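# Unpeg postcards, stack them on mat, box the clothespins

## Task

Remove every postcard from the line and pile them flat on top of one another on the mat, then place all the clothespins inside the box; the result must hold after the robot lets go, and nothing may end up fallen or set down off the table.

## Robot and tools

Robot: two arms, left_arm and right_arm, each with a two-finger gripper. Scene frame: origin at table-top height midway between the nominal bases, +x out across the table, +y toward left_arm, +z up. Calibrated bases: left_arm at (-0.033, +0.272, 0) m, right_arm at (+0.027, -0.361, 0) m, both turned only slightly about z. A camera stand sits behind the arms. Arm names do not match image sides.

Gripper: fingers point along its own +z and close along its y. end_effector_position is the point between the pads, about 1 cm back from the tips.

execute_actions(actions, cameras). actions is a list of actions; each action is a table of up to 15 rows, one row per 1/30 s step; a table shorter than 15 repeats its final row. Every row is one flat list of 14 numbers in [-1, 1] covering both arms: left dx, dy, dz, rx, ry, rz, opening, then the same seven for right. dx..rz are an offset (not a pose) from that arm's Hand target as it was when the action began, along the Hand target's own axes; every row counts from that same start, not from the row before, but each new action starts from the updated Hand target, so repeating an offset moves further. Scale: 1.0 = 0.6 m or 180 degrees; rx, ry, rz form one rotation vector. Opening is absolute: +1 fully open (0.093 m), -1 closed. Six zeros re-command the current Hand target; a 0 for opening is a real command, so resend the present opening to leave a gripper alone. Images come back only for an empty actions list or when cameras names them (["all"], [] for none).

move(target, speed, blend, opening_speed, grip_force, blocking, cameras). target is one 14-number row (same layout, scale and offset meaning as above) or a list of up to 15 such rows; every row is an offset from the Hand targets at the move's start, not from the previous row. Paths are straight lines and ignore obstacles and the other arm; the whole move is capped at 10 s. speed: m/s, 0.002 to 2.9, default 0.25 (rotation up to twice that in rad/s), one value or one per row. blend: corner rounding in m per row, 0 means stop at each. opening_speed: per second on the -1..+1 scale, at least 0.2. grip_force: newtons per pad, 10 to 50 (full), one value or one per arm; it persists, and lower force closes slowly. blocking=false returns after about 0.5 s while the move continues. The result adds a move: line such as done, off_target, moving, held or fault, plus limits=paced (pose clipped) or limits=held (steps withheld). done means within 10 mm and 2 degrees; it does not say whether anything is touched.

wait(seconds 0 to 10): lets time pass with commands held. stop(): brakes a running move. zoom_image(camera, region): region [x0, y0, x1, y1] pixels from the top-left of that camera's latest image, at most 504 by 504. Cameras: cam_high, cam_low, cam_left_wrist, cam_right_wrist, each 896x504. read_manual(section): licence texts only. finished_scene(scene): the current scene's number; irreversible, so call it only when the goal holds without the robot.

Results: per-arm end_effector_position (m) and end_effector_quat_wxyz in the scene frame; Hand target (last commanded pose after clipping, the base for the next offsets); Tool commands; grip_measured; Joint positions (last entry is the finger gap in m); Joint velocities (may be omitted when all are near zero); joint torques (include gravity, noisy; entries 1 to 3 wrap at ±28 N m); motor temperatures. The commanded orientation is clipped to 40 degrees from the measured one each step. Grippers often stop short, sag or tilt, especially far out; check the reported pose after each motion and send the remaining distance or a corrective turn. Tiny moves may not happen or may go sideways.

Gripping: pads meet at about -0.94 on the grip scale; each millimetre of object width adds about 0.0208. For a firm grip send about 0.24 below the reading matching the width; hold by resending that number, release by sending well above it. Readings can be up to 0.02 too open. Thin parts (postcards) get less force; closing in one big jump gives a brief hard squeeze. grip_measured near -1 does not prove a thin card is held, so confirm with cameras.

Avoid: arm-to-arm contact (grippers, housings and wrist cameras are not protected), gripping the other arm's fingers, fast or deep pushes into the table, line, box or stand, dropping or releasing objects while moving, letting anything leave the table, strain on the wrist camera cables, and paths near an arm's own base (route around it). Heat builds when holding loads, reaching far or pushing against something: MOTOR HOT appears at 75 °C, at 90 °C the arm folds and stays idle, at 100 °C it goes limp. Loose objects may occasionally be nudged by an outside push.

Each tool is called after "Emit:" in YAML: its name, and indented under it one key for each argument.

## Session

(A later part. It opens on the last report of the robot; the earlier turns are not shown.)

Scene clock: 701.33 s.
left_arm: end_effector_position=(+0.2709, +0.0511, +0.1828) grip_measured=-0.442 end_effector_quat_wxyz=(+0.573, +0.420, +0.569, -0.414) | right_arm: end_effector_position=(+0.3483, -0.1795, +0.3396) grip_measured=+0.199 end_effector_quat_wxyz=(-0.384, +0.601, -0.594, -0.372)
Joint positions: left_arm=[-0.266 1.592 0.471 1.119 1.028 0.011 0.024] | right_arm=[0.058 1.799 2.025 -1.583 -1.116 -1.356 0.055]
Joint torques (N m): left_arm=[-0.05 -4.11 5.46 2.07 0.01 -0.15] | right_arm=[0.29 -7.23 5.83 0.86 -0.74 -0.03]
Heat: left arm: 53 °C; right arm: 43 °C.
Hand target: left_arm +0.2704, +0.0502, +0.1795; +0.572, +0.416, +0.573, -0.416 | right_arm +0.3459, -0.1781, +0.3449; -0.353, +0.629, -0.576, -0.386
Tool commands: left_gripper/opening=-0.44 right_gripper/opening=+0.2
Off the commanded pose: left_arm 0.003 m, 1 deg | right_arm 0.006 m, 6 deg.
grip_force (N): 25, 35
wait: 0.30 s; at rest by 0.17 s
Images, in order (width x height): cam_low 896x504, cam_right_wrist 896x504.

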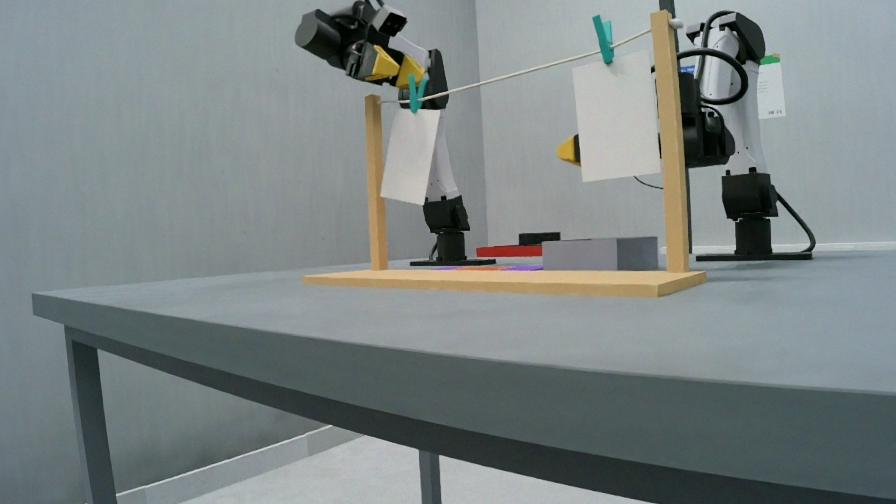

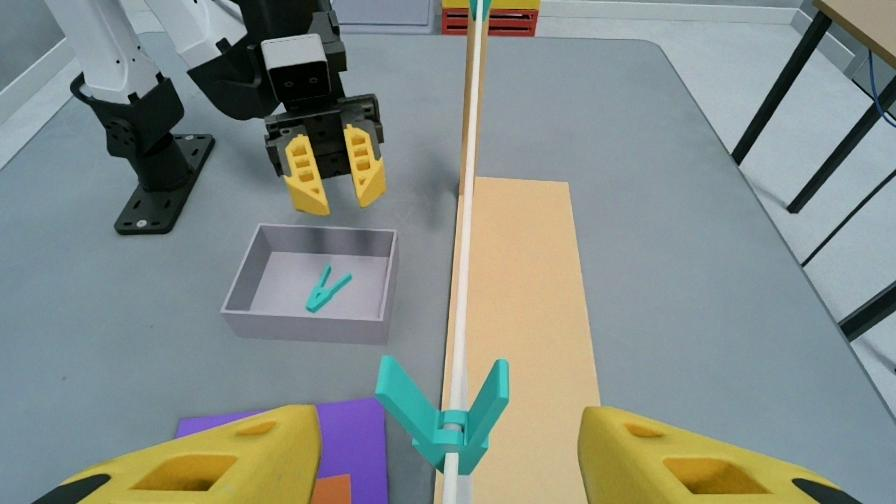

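Emit:
move:
  target:
    - [0,0,0,0,0,0,-0.44,-0.006,-0.004,0.027,0,0,0,0.2]
    - [0,0,0,0,0,0,-0.44,-0.006,-0.004,0.027,0,0,0,-0.38]
  speed: 0.04
  opening_speed: 0.3
  cameras: ["cam_low","cam_right_wrist","cam_left_wrist"]

Scene clock: 715.73 s.
left_arm: end_effector_position=(+0.2709, +0.0511, +0.1828) grip_measured=-0.442 end_effector_quat_wxyz=(+0.573, +0.420, +0.569, -0.414) | right_arm: end_effector_position=(+0.3454, -0.1639, +0.3371) grip_measured=-0.379 end_effector_quat_wxyz=(-0.369, +0.611, -0.588, -0.380)
Joint positions: left_arm=[-0.266 1.592 0.471 1.119 1.028 0.011 0.024] | right_arm=[0.107 1.822 2.051 -1.583 -1.105 -1.334 0.027]
Joint torques (N m): left_arm=[-0.08 -4.22 5.42 2.19 0.02 -0.16] | right_arm=[0.29 -6.2 6.87 0.87 -0.74 -0.03]
Heat: left arm: 53 °C; right arm: 42 °C.
Hand target: left_arm +0.2704, +0.0502, +0.1795; +0.572, +0.416, +0.573, -0.416 | right_arm +0.3469, -0.1619, +0.3410; -0.353, +0.629, -0.575, -0.386
Off the commanded pose: left_arm 0.003 m, 1 deg | right_arm 0.004 m, 3 deg.
joint sent to its limit (right arm) — joint 4 (wrist pitch), lower limit. The joint targets are off in orientation, not in position.
grip_force (N): 25, 35
move: off_target (right_arm); target 2's new opening was sent with right_arm's hand 0.005 m and 3 deg from that target
Images, in order (width x height): cam_low 896x504, cam_left_wrist 896x504, cam_right_wrist 896x504.

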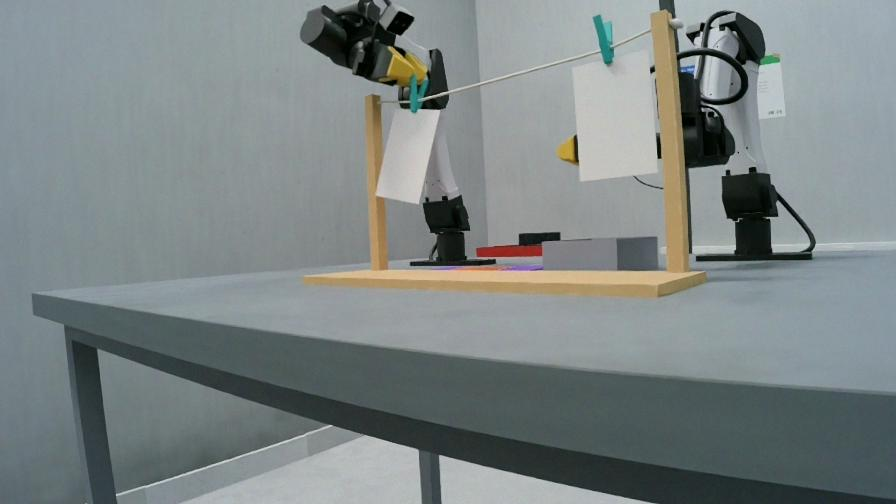

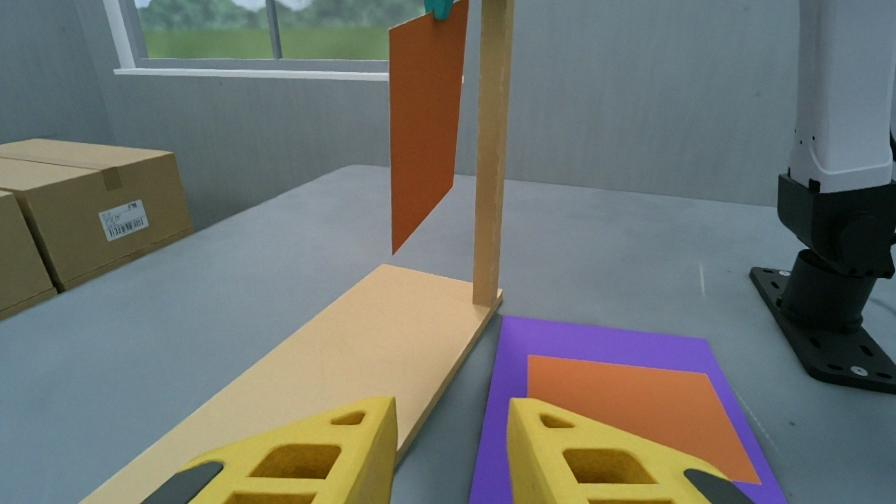

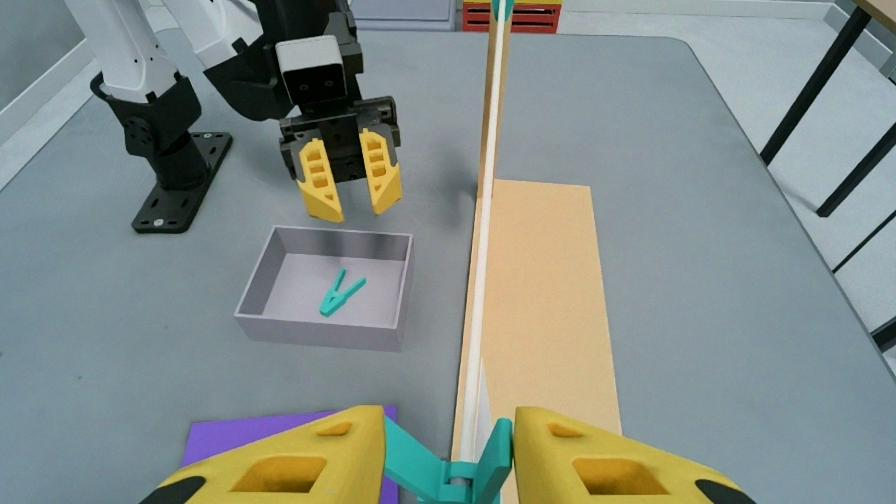

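Emit:
move:
  target: [0.009,0.0665,0.211,0,0,0,-0.44,0,0,0,0,0,0,-0.38]
  speed: 0.12
  cameras: ["cam_low","cam_left_wrist","cam_right_wrist"]

Scene clock: 757.30 s.
left_arm: end_effector_position=(+0.3414, -0.0550, +0.1709) grip_measured=-0.442 end_effector_quat_wxyz=(+0.568, +0.421, +0.572, -0.416) | right_arm: end_effector_position=(+0.3454, -0.1639, +0.3371) grip_measured=-0.379 end_effector_quat_wxyz=(-0.369, +0.611, -0.588, -0.380)
Joint positions: left_arm=[-0.506 1.956 0.891 1.053 0.793 0.009 0.024] | right_arm=[0.107 1.822 2.051 -1.583 -1.105 -1.334 0.027]
Joint torques (N m): left_arm=[-0.05 -7.36 8.66 2.11 0.03 -0.1] | right_arm=[0.29 -6.2 6.87 0.87 -0.74 -0.03]
Heat: left arm: 54 °C; right arm: 41 °C.
Hand target: left_arm +0.3475, -0.0579, +0.1741; +0.572, +0.416, +0.572, -0.416 | right_arm +0.3469, -0.1619, +0.3410; -0.353, +0.629, -0.575, -0.386
Off the commanded pose: left_arm 0.007 m, 1 deg | right_arm 0.005 m, 3 deg.
joint sent to its limit (right arm) — joint 4 (wrist pitch), lower limit. The joint targets are off in orientation, not in position.
grip_force (N): 25, 35
move: off_target (right_arm)
Images, in order (width x height): cam_low 896x504, cam_left_wrist 896x504, cam_right_wrist 896x504.

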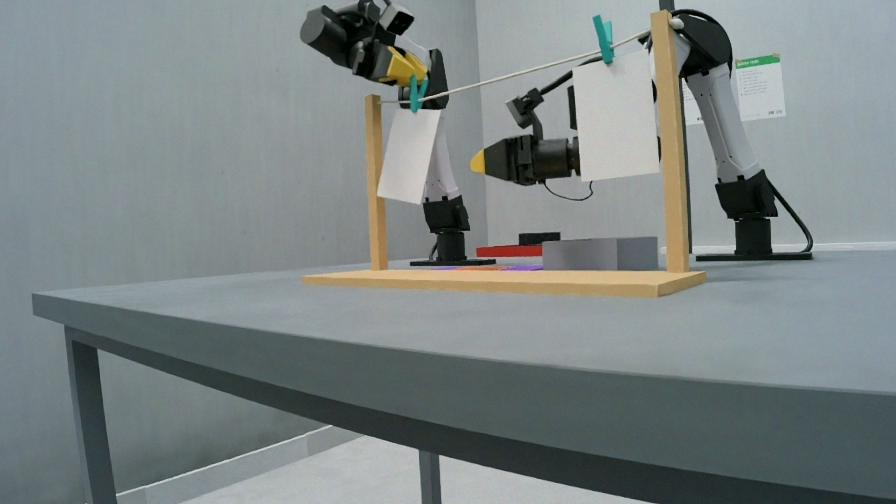

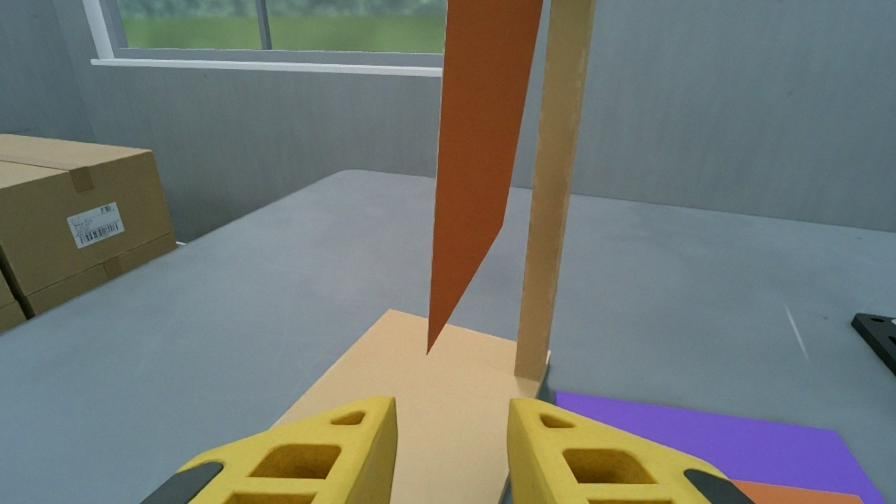

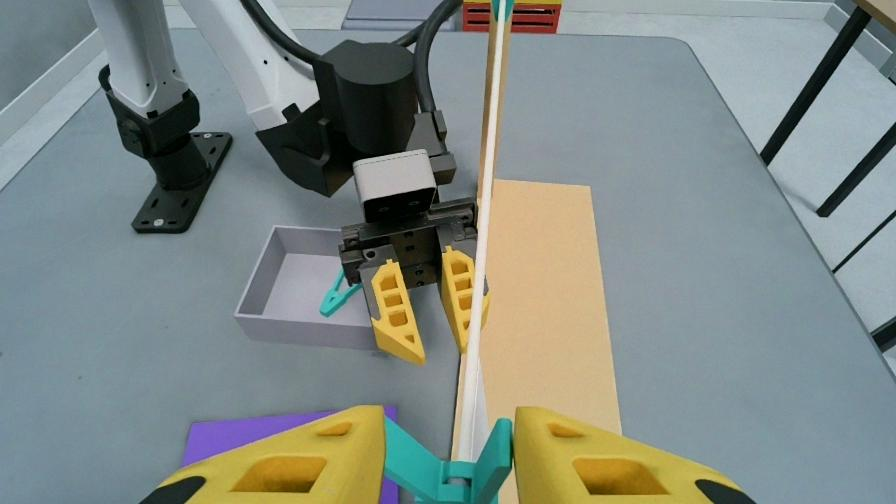

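Emit:
move:
  target: [0,0,0.1,0,0,0,-0.44,0,0,0,0,0,0,-0.38]
  speed: 0.06
  cameras: ["cam_low","cam_left_wrist","cam_right_wrist"]

Scene clock: 772.03 s.
left_arm: end_effector_position=(+0.3607, -0.1112, +0.1711) grip_measured=-0.442 end_effector_quat_wxyz=(+0.568, +0.421, +0.572, -0.416) | right_arm: end_effector_position=(+0.3454, -0.1639, +0.3371) grip_measured=-0.379 end_effector_quat_wxyz=(-0.369, +0.611, -0.588, -0.380)
Joint positions: left_arm=[-0.607 2.082 1.101 0.97 0.691 0.009 0.024] | right_arm=[0.107 1.822 2.051 -1.583 -1.105 -1.334 0.027]
Joint torques (N m): left_arm=[-0.18 -8.28 9.18 2.22 -0.01 -0.08] | right_arm=[0.29 -6.2 6.87 0.87 -0.74 -0.03]
Heat: left arm: 53 °C; right arm: 41 °C.
Hand target: left_arm +0.3661, -0.1149, +0.1740; +0.572, +0.416, +0.573, -0.415 | right_arm +0.3469, -0.1619, +0.3410; -0.353, +0.629, -0.575, -0.386
Off the commanded pose: left_arm 0.007 m, 1 deg | right_arm 0.005 m, 3 deg.
joint sent to its limit (right arm) — joint 4 (wrist pitch), lower limit. The joint targets are off in orientation, not in position.
grip_force (N): 25, 35
move: off_target (right_arm)
Images, in order (width x height): cam_low 896x504, cam_left_wrist 896x504, cam_right_wrist 896x504.

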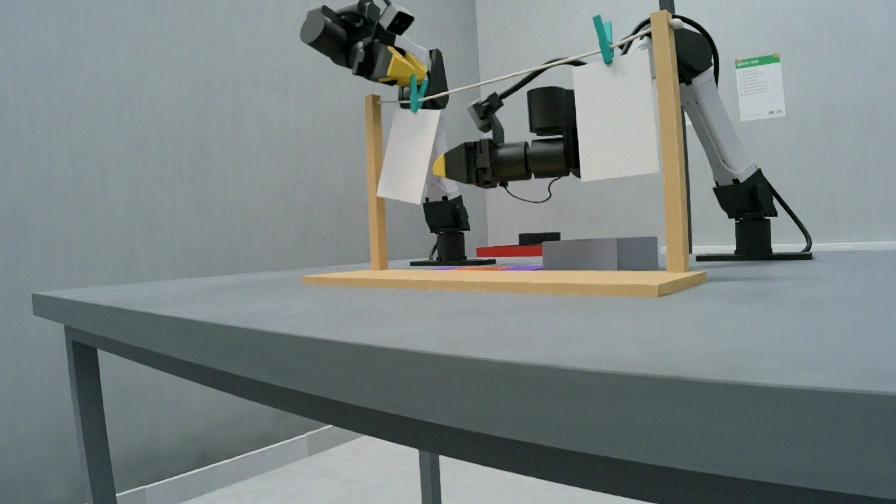

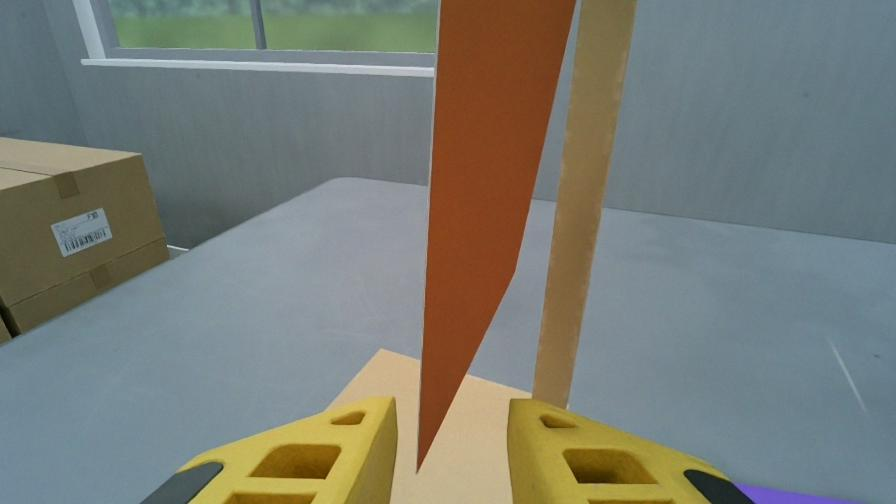

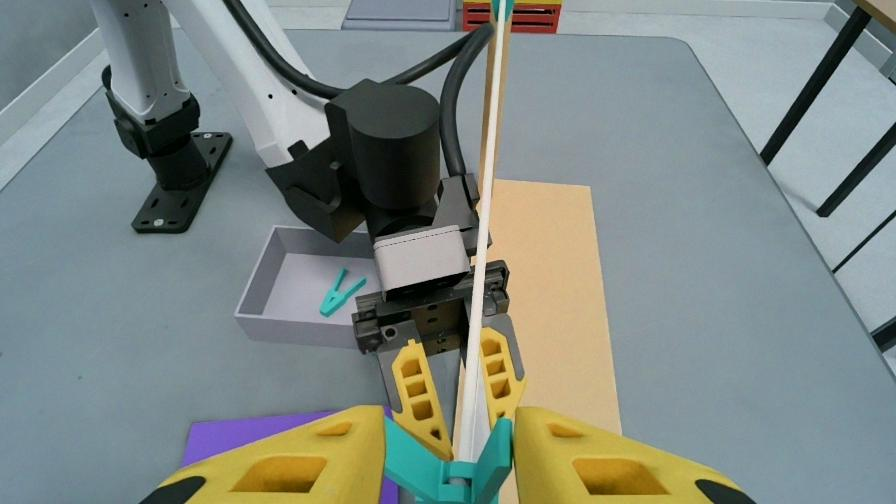

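Emit:
move:
  target: [0.0067,0.0067,0.0667,0,0,0,-0.44,0,0,0,0,0,0,-0.38]
  speed: 0.05
  cameras: ["cam_low","cam_left_wrist","cam_right_wrist"]

Scene clock: 790.50 s.
left_arm: end_effector_position=(+0.3781, -0.1472, +0.1677) grip_measured=-0.442 end_effector_quat_wxyz=(+0.569, +0.420, +0.572, -0.415) | right_arm: end_effector_position=(+0.3454, -0.1639, +0.3371) grip_measured=-0.379 end_effector_quat_wxyz=(-0.369, +0.611, -0.588, -0.380)
Joint positions: left_arm=[-0.654 2.191 1.271 0.91 0.641 0.009 0.024] | right_arm=[0.107 1.822 2.051 -1.583 -1.105 -1.334 0.027]
Joint torques (N m): left_arm=[-0.34 -9.33 9.51 2.15 0.01 -0.11] | right_arm=[0.29 -6.19 6.87 0.87 -0.74 -0.03]
Motor temperatures (°C): left_arm=[31 43 47 53 29 29 31] | right_arm=[31 41 38 34 32 29 30]
Heat: left arm: 53 °C; right arm: 41 °C.
Hand target: left_arm +0.3823, -0.1517, +0.1699; +0.572, +0.415, +0.573, -0.415 | right_arm +0.3469, -0.1619, +0.3410; -0.353, +0.629, -0.575, -0.386
Off the commanded pose: left_arm 0.007 m, 1 deg | right_arm 0.005 m, 3 deg.
joint sent to its limit (right arm) — joint 4 (wrist pitch), lower limit. The joint targets are off in orientation, not in position.
grip_force (N): 25, 35
move: off_target (right_arm)
Images, in order (width x height): cam_low 896x504, cam_left_wrist 896x504, cam_right_wrist 896x504.

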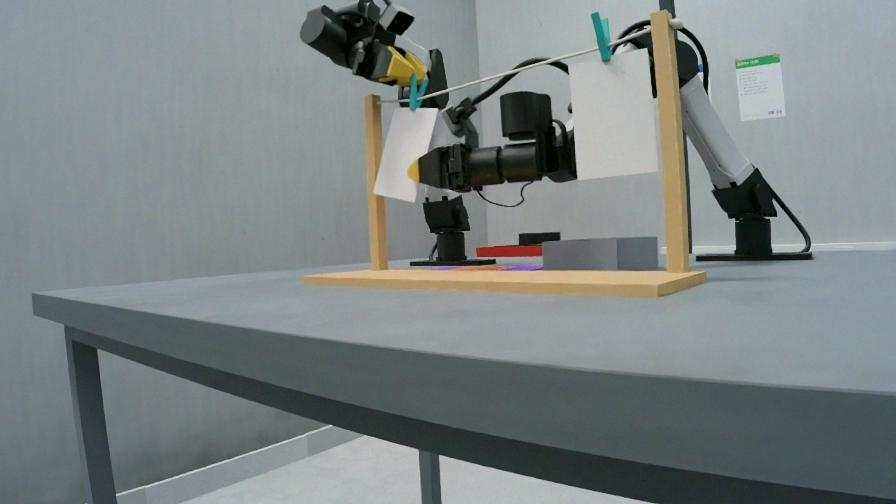

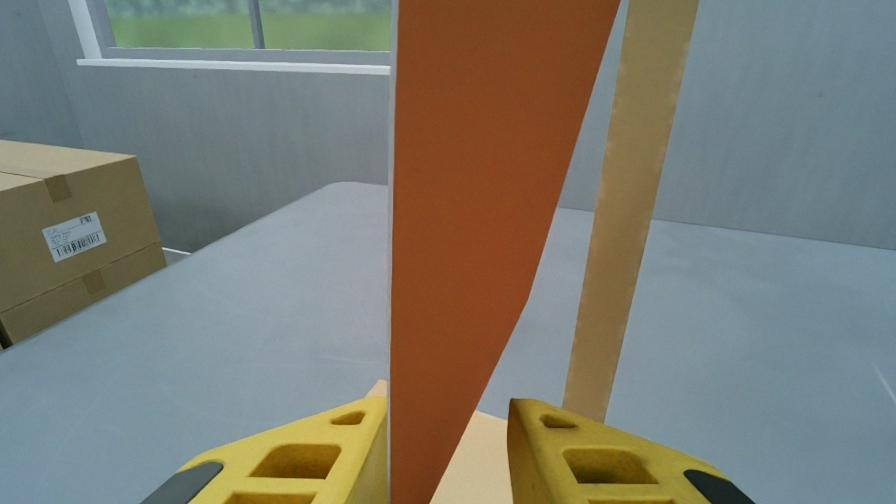

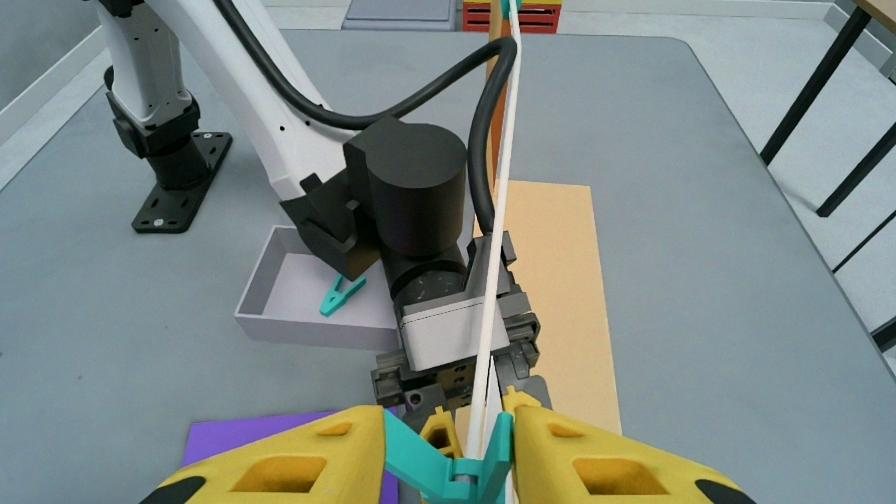

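Emit:
move:
  target: [0,-0.0095,-0.0031,0,0,0,-0.44,0,-0.0083,0,0,0,0,-0.38]
  speed: 0.03
  cameras: ["cam_left_wrist","cam_right_wrist"]

Scene clock: 805.50 s.
left_arm: end_effector_position=(+0.3766, -0.1494, +0.1676) grip_measured=-0.442 end_effector_quat_wxyz=(+0.569, +0.420, +0.572, -0.415) | right_arm: end_effector_position=(+0.3501, -0.1632, +0.3369) grip_measured=-0.379 end_effector_quat_wxyz=(-0.370, +0.611, -0.588, -0.380)
Joint positions: left_arm=[-0.661 2.191 1.271 0.91 0.634 0.009 0.024] | right_arm=[0.107 1.84 2.073 -1.584 -1.105 -1.33 0.027]
Joint torques (N m): left_arm=[-0.08 -10.44 7.61 2.25 -0.04 -0.1] | right_arm=[0.2 -6.3 6.83 0.88 -0.74 -0.03]
Heat: left arm: 54 °C; right arm: 41 °C.
Hand target: left_arm +0.3764, -0.1516, +0.1699; +0.572, +0.415, +0.573, -0.415 | right_arm +0.3519, -0.1615, +0.3408; -0.353, +0.629, -0.576, -0.386
Off the commanded pose: left_arm 0.003 m, 1 deg | right_arm 0.005 m, 3 deg.
joint sent to its limit (right arm) — joint 4 (wrist pitch), lower limit. The joint targets are off in orientation, not in position.
grip_force (N): 25, 35
move: off_target (right_arm)
Images, in order (width x height): cam_left_wrist 896x504, cam_right_wrist 896x504.

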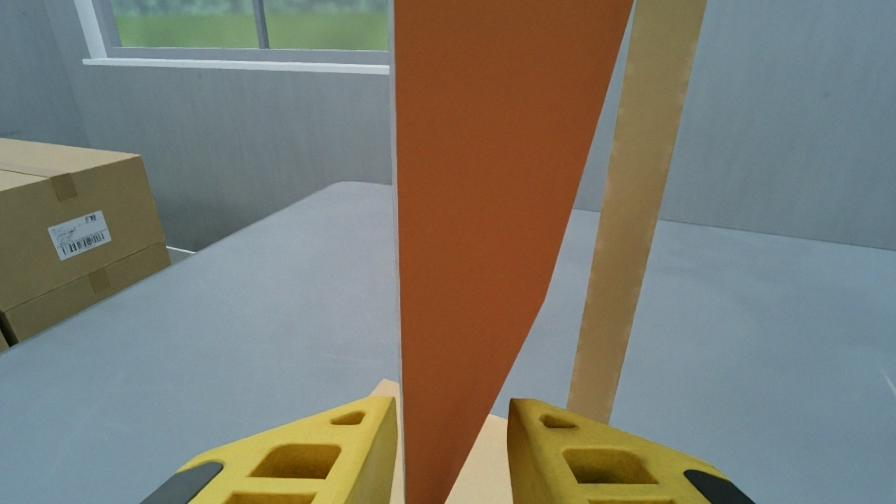

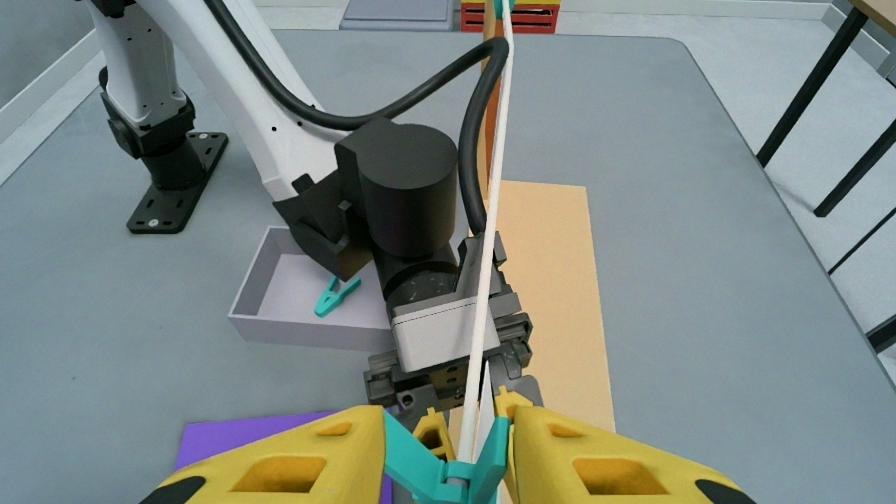

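Emit:
move:
  target: [0,-0.0063,-0.002,0,0,0,-0.44,0,-0.0116,0,0,0,0,-0.38]
  speed: 0.03
  cameras: ["cam_left_wrist","cam_right_wrist","cam_low"]

Scene clock: 813.27 s.
left_arm: end_effector_position=(+0.3749, -0.1517, +0.1676) grip_measured=-0.442 end_effector_quat_wxyz=(+0.569, +0.420, +0.572, -0.415) | right_arm: end_effector_position=(+0.3568, -0.1623, +0.3369) grip_measured=-0.379 end_effector_quat_wxyz=(-0.371, +0.610, -0.589, -0.379)
Joint positions: left_arm=[-0.667 2.191 1.271 0.91 0.628 0.009 0.024] | right_arm=[0.107 1.866 2.107 -1.584 -1.105 -1.325 0.027]
Joint torques (N m): left_arm=[-0.13 -11.19 6.05 2.37 0.07 -0.13] | right_arm=[0.06 -6.49 6.83 0.9 -0.75 -0.03]
Motor temperatures (°C): left_arm=[31 44 50 55 29 29 31] | right_arm=[31 41 38 34 32 29 30]
Heat: left arm: 55 °C; right arm: 41 °C.
Hand target: left_arm +0.3724, -0.1517, +0.1699; +0.572, +0.416, +0.573, -0.415 | right_arm +0.3588, -0.1609, +0.3409; -0.353, +0.629, -0.575, -0.386
Off the commanded pose: left_arm 0.003 m, 1 deg | right_arm 0.005 m, 3 deg.
joint sent to its limit (right arm) — joint 4 (wrist pitch), lower limit. The joint targets are off in orientation, not in position.
grip_force (N): 25, 35
move: off_target (right_arm)
Images, in order (width x height): cam_low 896x504, cam_left_wrist 896x504, cam_right_wrist 896x504.

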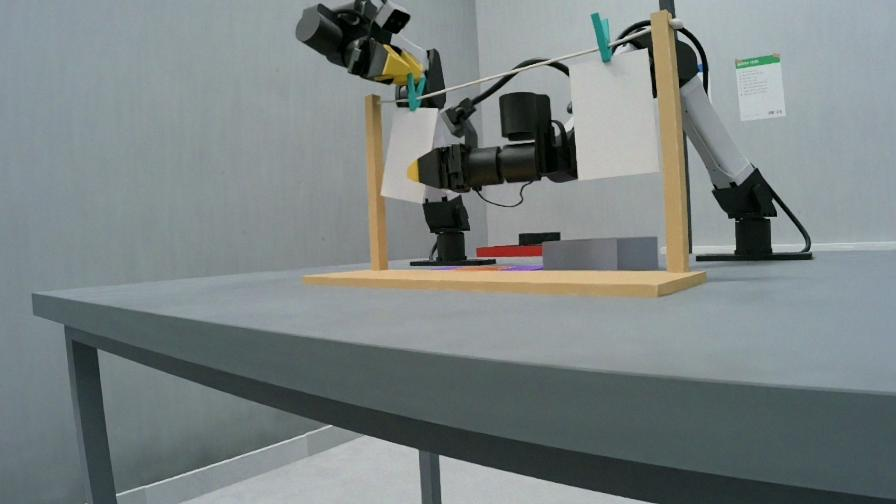

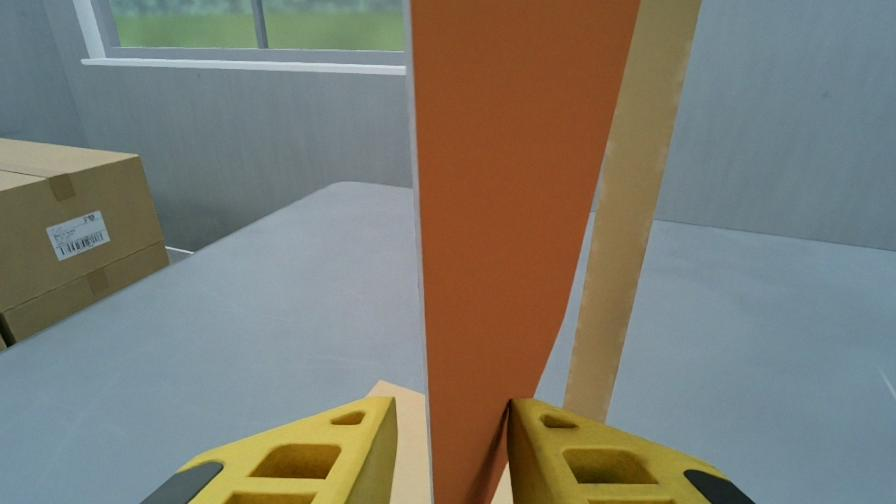

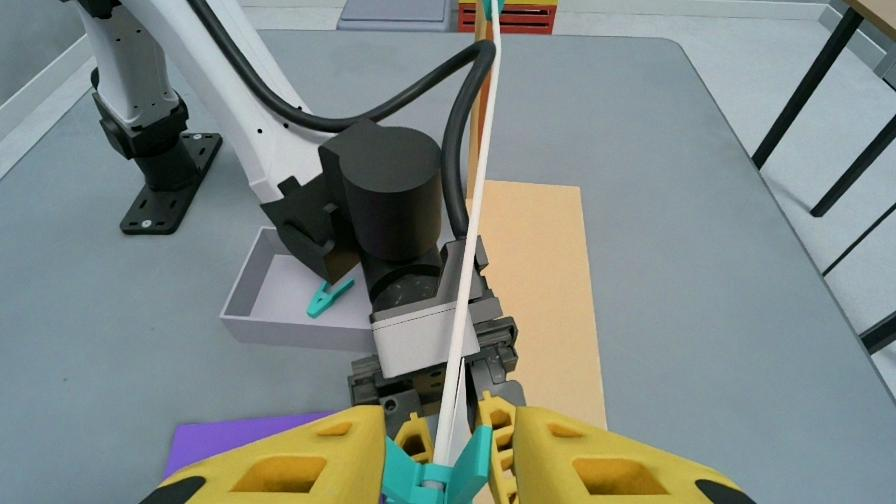

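Emit:
move:
  target: [0,0,0,0,0,0,-1,0,0,0,0,0,0,-0.38]
  opening_speed: 0.35
  grip_force: [15,35]

Emit:
move:
  target: [0,0,0,0,0,0,-1,0,0,0,0,0,0,-0.38]
  grip_force: [25,35]
  cameras: ["cam_low","cam_left_wrist","cam_right_wrist"]

Scene clock: 824.07 s.
left_arm: end_effector_position=(+0.3744, -0.1521, +0.1681) grip_measured=-0.957 end_effector_quat_wxyz=(+0.570, +0.421, +0.571, -0.415) | right_arm: end_effector_position=(+0.3568, -0.1623, +0.3369) grip_measured=-0.379 end_effector_quat_wxyz=(-0.371, +0.610, -0.589, -0.379)
Joint positions: left_arm=[-0.668 2.191 1.271 0.912 0.628 0.009 0] | right_arm=[0.107 1.866 2.107 -1.584 -1.105 -1.325 0.027]
Joint torques (N m): left_arm=[0.02 -11.1 5.94 2.29 0.09 -0.15] | right_arm=[0.06 -6.5 6.84 0.9 -0.76 -0.03]
Motor temperatures (°C): left_arm=[31 45 50 57 29 29 31] | right_arm=[31 41 38 34 32 29 30]
Heat: left arm: 57 °C; right arm: 41 °C.
Hand target: left_arm +0.3724, -0.1517, +0.1699; +0.572, +0.416, +0.573, -0.415 | right_arm +0.3588, -0.1609, +0.3408; -0.353, +0.629, -0.576, -0.386
Off the commanded pose: left_arm 0.003 m, 1 deg | right_arm 0.005 m, 3 deg.
joint sent to its limit (right arm) — joint 4 (wrist pitch), lower limit. The joint targets are off in orientation, not in position.
grip_force (N): 15, 35
move: off_target (right_arm)

Scene clock: 824.57 s.
left_arm: end_effector_position=(+0.3744, -0.1521, +0.1681) grip_measured=-0.979 end_effector_quat_wxyz=(+0.570, +0.421, +0.571, -0.415) | right_arm: end_effector_position=(+0.3568, -0.1623, +0.3369) grip_measured=-0.379 end_effector_quat_wxyz=(-0.371, +0.610, -0.589, -0.379)
Joint positions: left_arm=[-0.668 2.191 1.271 0.912 0.628 0.009 0] | right_arm=[0.107 1.866 2.107 -1.584 -1.105 -1.325 0.027]
Joint torques (N m): left_arm=[-0.12 -11.32 6.28 2.39 -0.03 -0.08] | right_arm=[0.06 -6.49 6.84 0.9 -0.76 -0.03]
Motor temperatures (°C): left_arm=[31 45 50 57 29 29 31] | right_arm=[31 41 38 34 32 29 30]
Heat: left arm: 57 °C; right arm: 41 °C.
Hand target: left_arm +0.3724, -0.1517, +0.1699; +0.572, +0.416, +0.573, -0.415 | right_arm +0.3588, -0.1609, +0.3408; -0.353, +0.629, -0.576, -0.386
Off the commanded pose: left_arm 0.003 m, 1 deg | right_arm 0.005 m, 3 deg.
joint sent to its limit (right arm) — joint 4 (wrist pitch), lower limit. The joint targets are off in orientation, not in position.
grip_force (N): 25, 35
move: off_target (right_arm)
Images, in order (width x height): cam_low 896x504, cam_left_wrist 896x504, cam_right_wrist 896x504.

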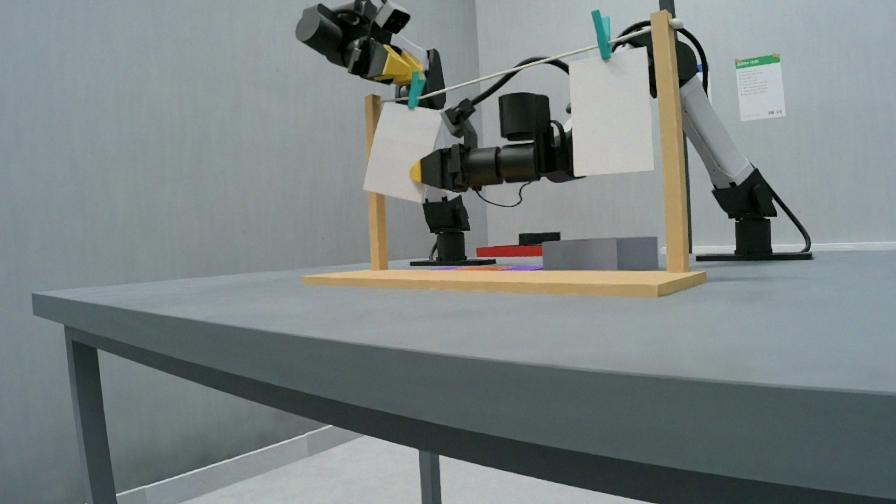

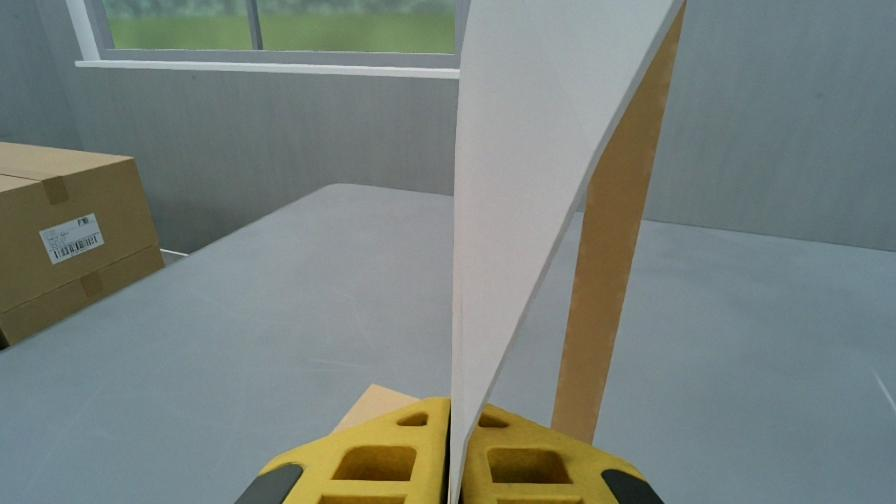

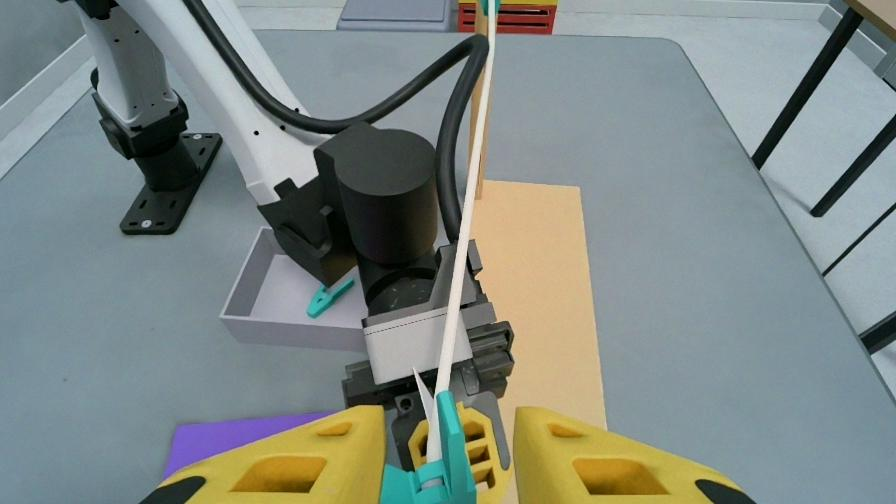

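Emit:
zoom_image:
  camera: "cam_right_wrist"
  region: [340, 340, 560, 504]

Emit:
zoom_image:
  camera: "cam_low"
  region: [340, 60, 480, 220]

Scaled by 2.291.

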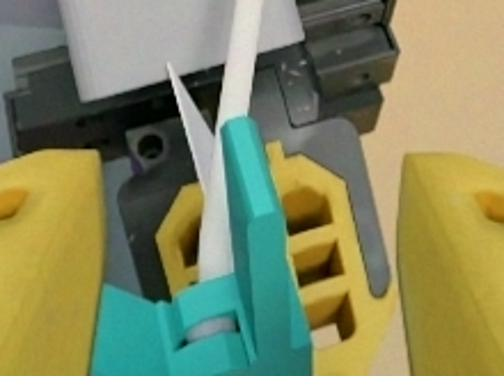

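Scaled by 3.150.

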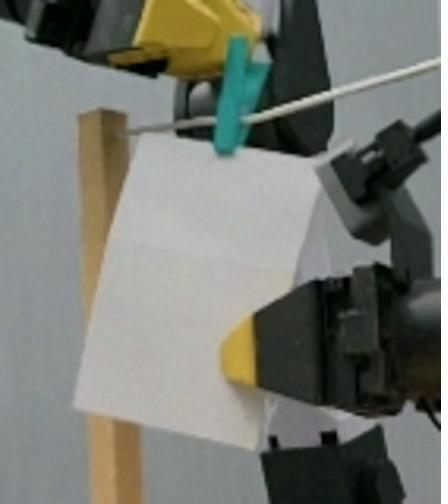

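Emit:
move:
  target: [0,0,0,0,0,0,-1,0,0,0,0,0,0,0.2]
  opening_speed: 0.5
  cameras: ["cam_left_wrist","cam_right_wrist"]

Scene clock: 858.63 s.
left_arm: end_effector_position=(+0.3744, -0.1521, +0.1682) grip_measured=-0.979 end_effector_quat_wxyz=(+0.570, +0.421, +0.571, -0.415) | right_arm: end_effector_position=(+0.3568, -0.1623, +0.3369) grip_measured=+0.199 end_effector_quat_wxyz=(-0.371, +0.610, -0.589, -0.379)
Joint positions: left_arm=[-0.668 2.191 1.271 0.912 0.628 0.009 0] | right_arm=[0.107 1.866 2.107 -1.584 -1.105 -1.324 0.055]
Joint torques (N m): left_arm=[0.02 -11.22 6.22 2.36 0.05 -0.09] | right_arm=[0.06 -6.49 6.86 0.9 -0.75 -0.03]
Motor temperatures (°C): left_arm=[31 48 48 59 29 29 31] | right_arm=[31 42 38 33 32 29 30]
Heat: left arm: 59 °C; right arm: 42 °C.
Hand target: left_arm +0.3724, -0.1517, +0.1699; +0.572, +0.416, +0.573, -0.415 | right_arm +0.3588, -0.1609, +0.3408; -0.353, +0.629, -0.576, -0.386
Off the commanded pose: left_arm 0.003 m, 1 deg | right_arm 0.005 m, 3 deg.
joint sent to its limit (right arm) — joint 4 (wrist pitch), lower limit. The joint targets are off in orientation, not in position.
grip_force (N): 25, 35
move: off_target (right_arm)
Images, in order (width x height): cam_left_wrist 896x504, cam_right_wrist 896x504.

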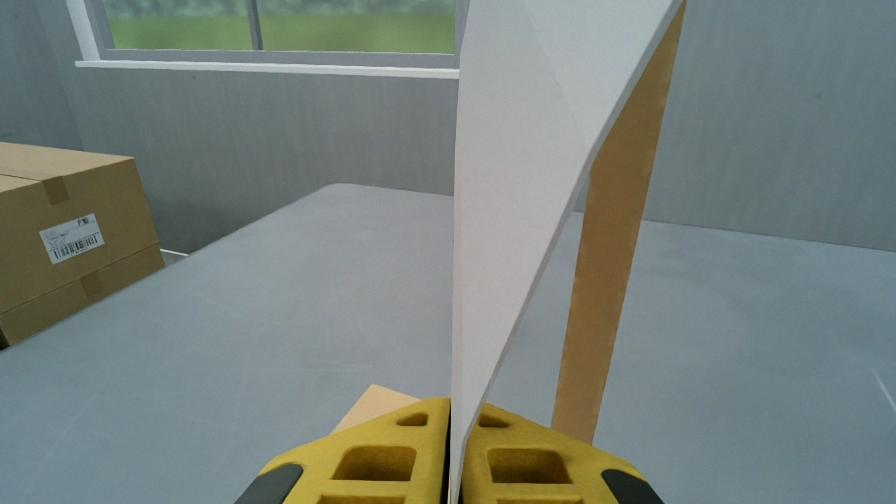

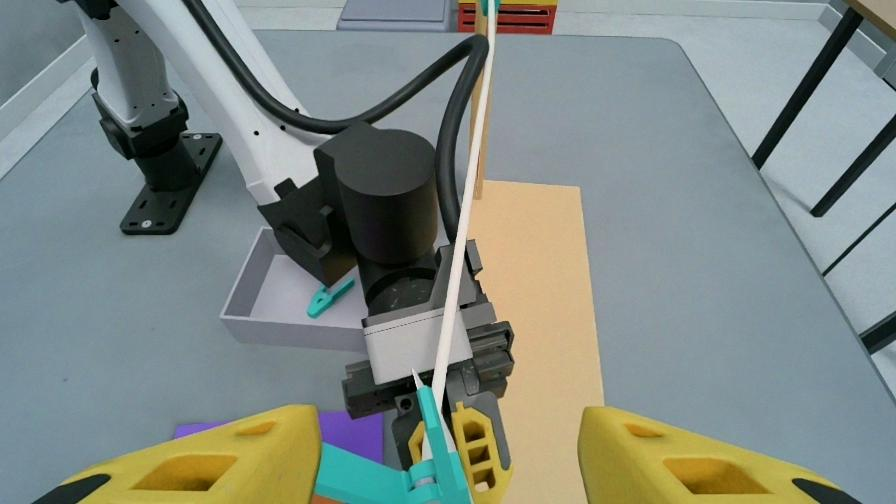

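Emit:
move:
  target: [0,-0.0317,-0.0103,0,0,0,-1,0,0,0,0,0,0,0.2]
  speed: 0.05
  cameras: ["cam_left_wrist","cam_right_wrist"]

Scene clock: 866.87 s.
left_arm: end_effector_position=(+0.3541, -0.1529, +0.1498) grip_measured=-0.979 end_effector_quat_wxyz=(+0.556, +0.422, +0.584, -0.415) | right_arm: end_effector_position=(+0.3568, -0.1623, +0.3369) grip_measured=+0.199 end_effector_quat_wxyz=(-0.371, +0.610, -0.589, -0.379)
Joint positions: left_arm=[-0.697 2.173 1.185 0.942 0.601 0.009 0] | right_arm=[0.107 1.866 2.107 -1.584 -1.105 -1.324 0.055]
Joint torques (N m): left_arm=[0.18 -13.09 6.41 2.42 0.01 -0.17] | right_arm=[0.06 -6.49 6.84 0.9 -0.75 -0.03]
Motor temperatures (°C): left_arm=[31 49 48 60 29 29 31] | right_arm=[31 42 38 33 32 29 30]
Heat: left arm: 60 °C; right arm: 42 °C.
Hand target: left_arm +0.3524, -0.1517, +0.1700; +0.572, +0.416, +0.572, -0.415 | right_arm +0.3588, -0.1609, +0.3408; -0.353, +0.629, -0.576, -0.386
Off the commanded pose: left_arm 0.020 m, 2 deg | right_arm 0.005 m, 3 deg.
joint sent to its limit (right arm) — joint 4 (wrist pitch), lower limit. The joint targets are off in orientation, not in position.
grip_force (N): 25, 35
move: off_target (left_arm, right_arm)
Images, in order (width x height): cam_left_wrist 896x504, cam_right_wrist 896x504.

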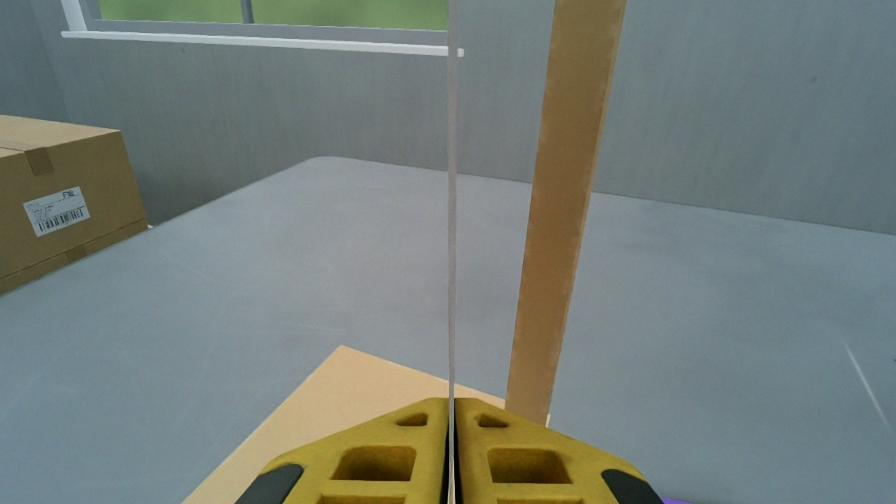

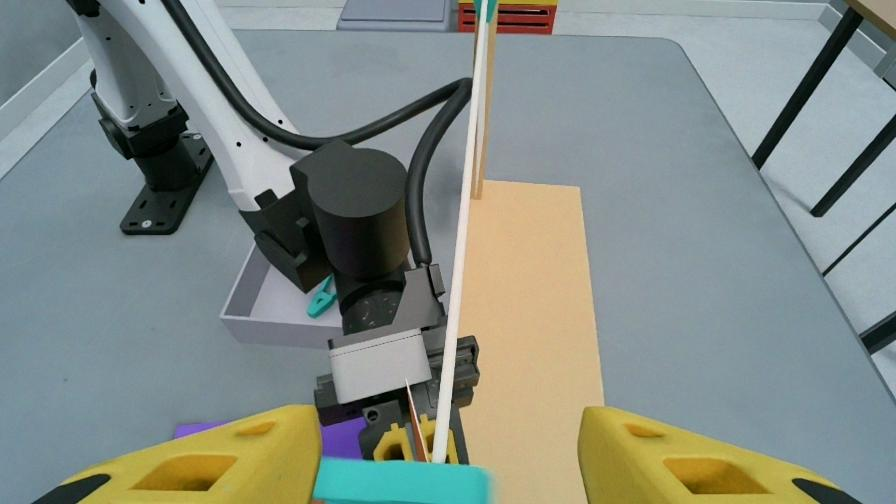

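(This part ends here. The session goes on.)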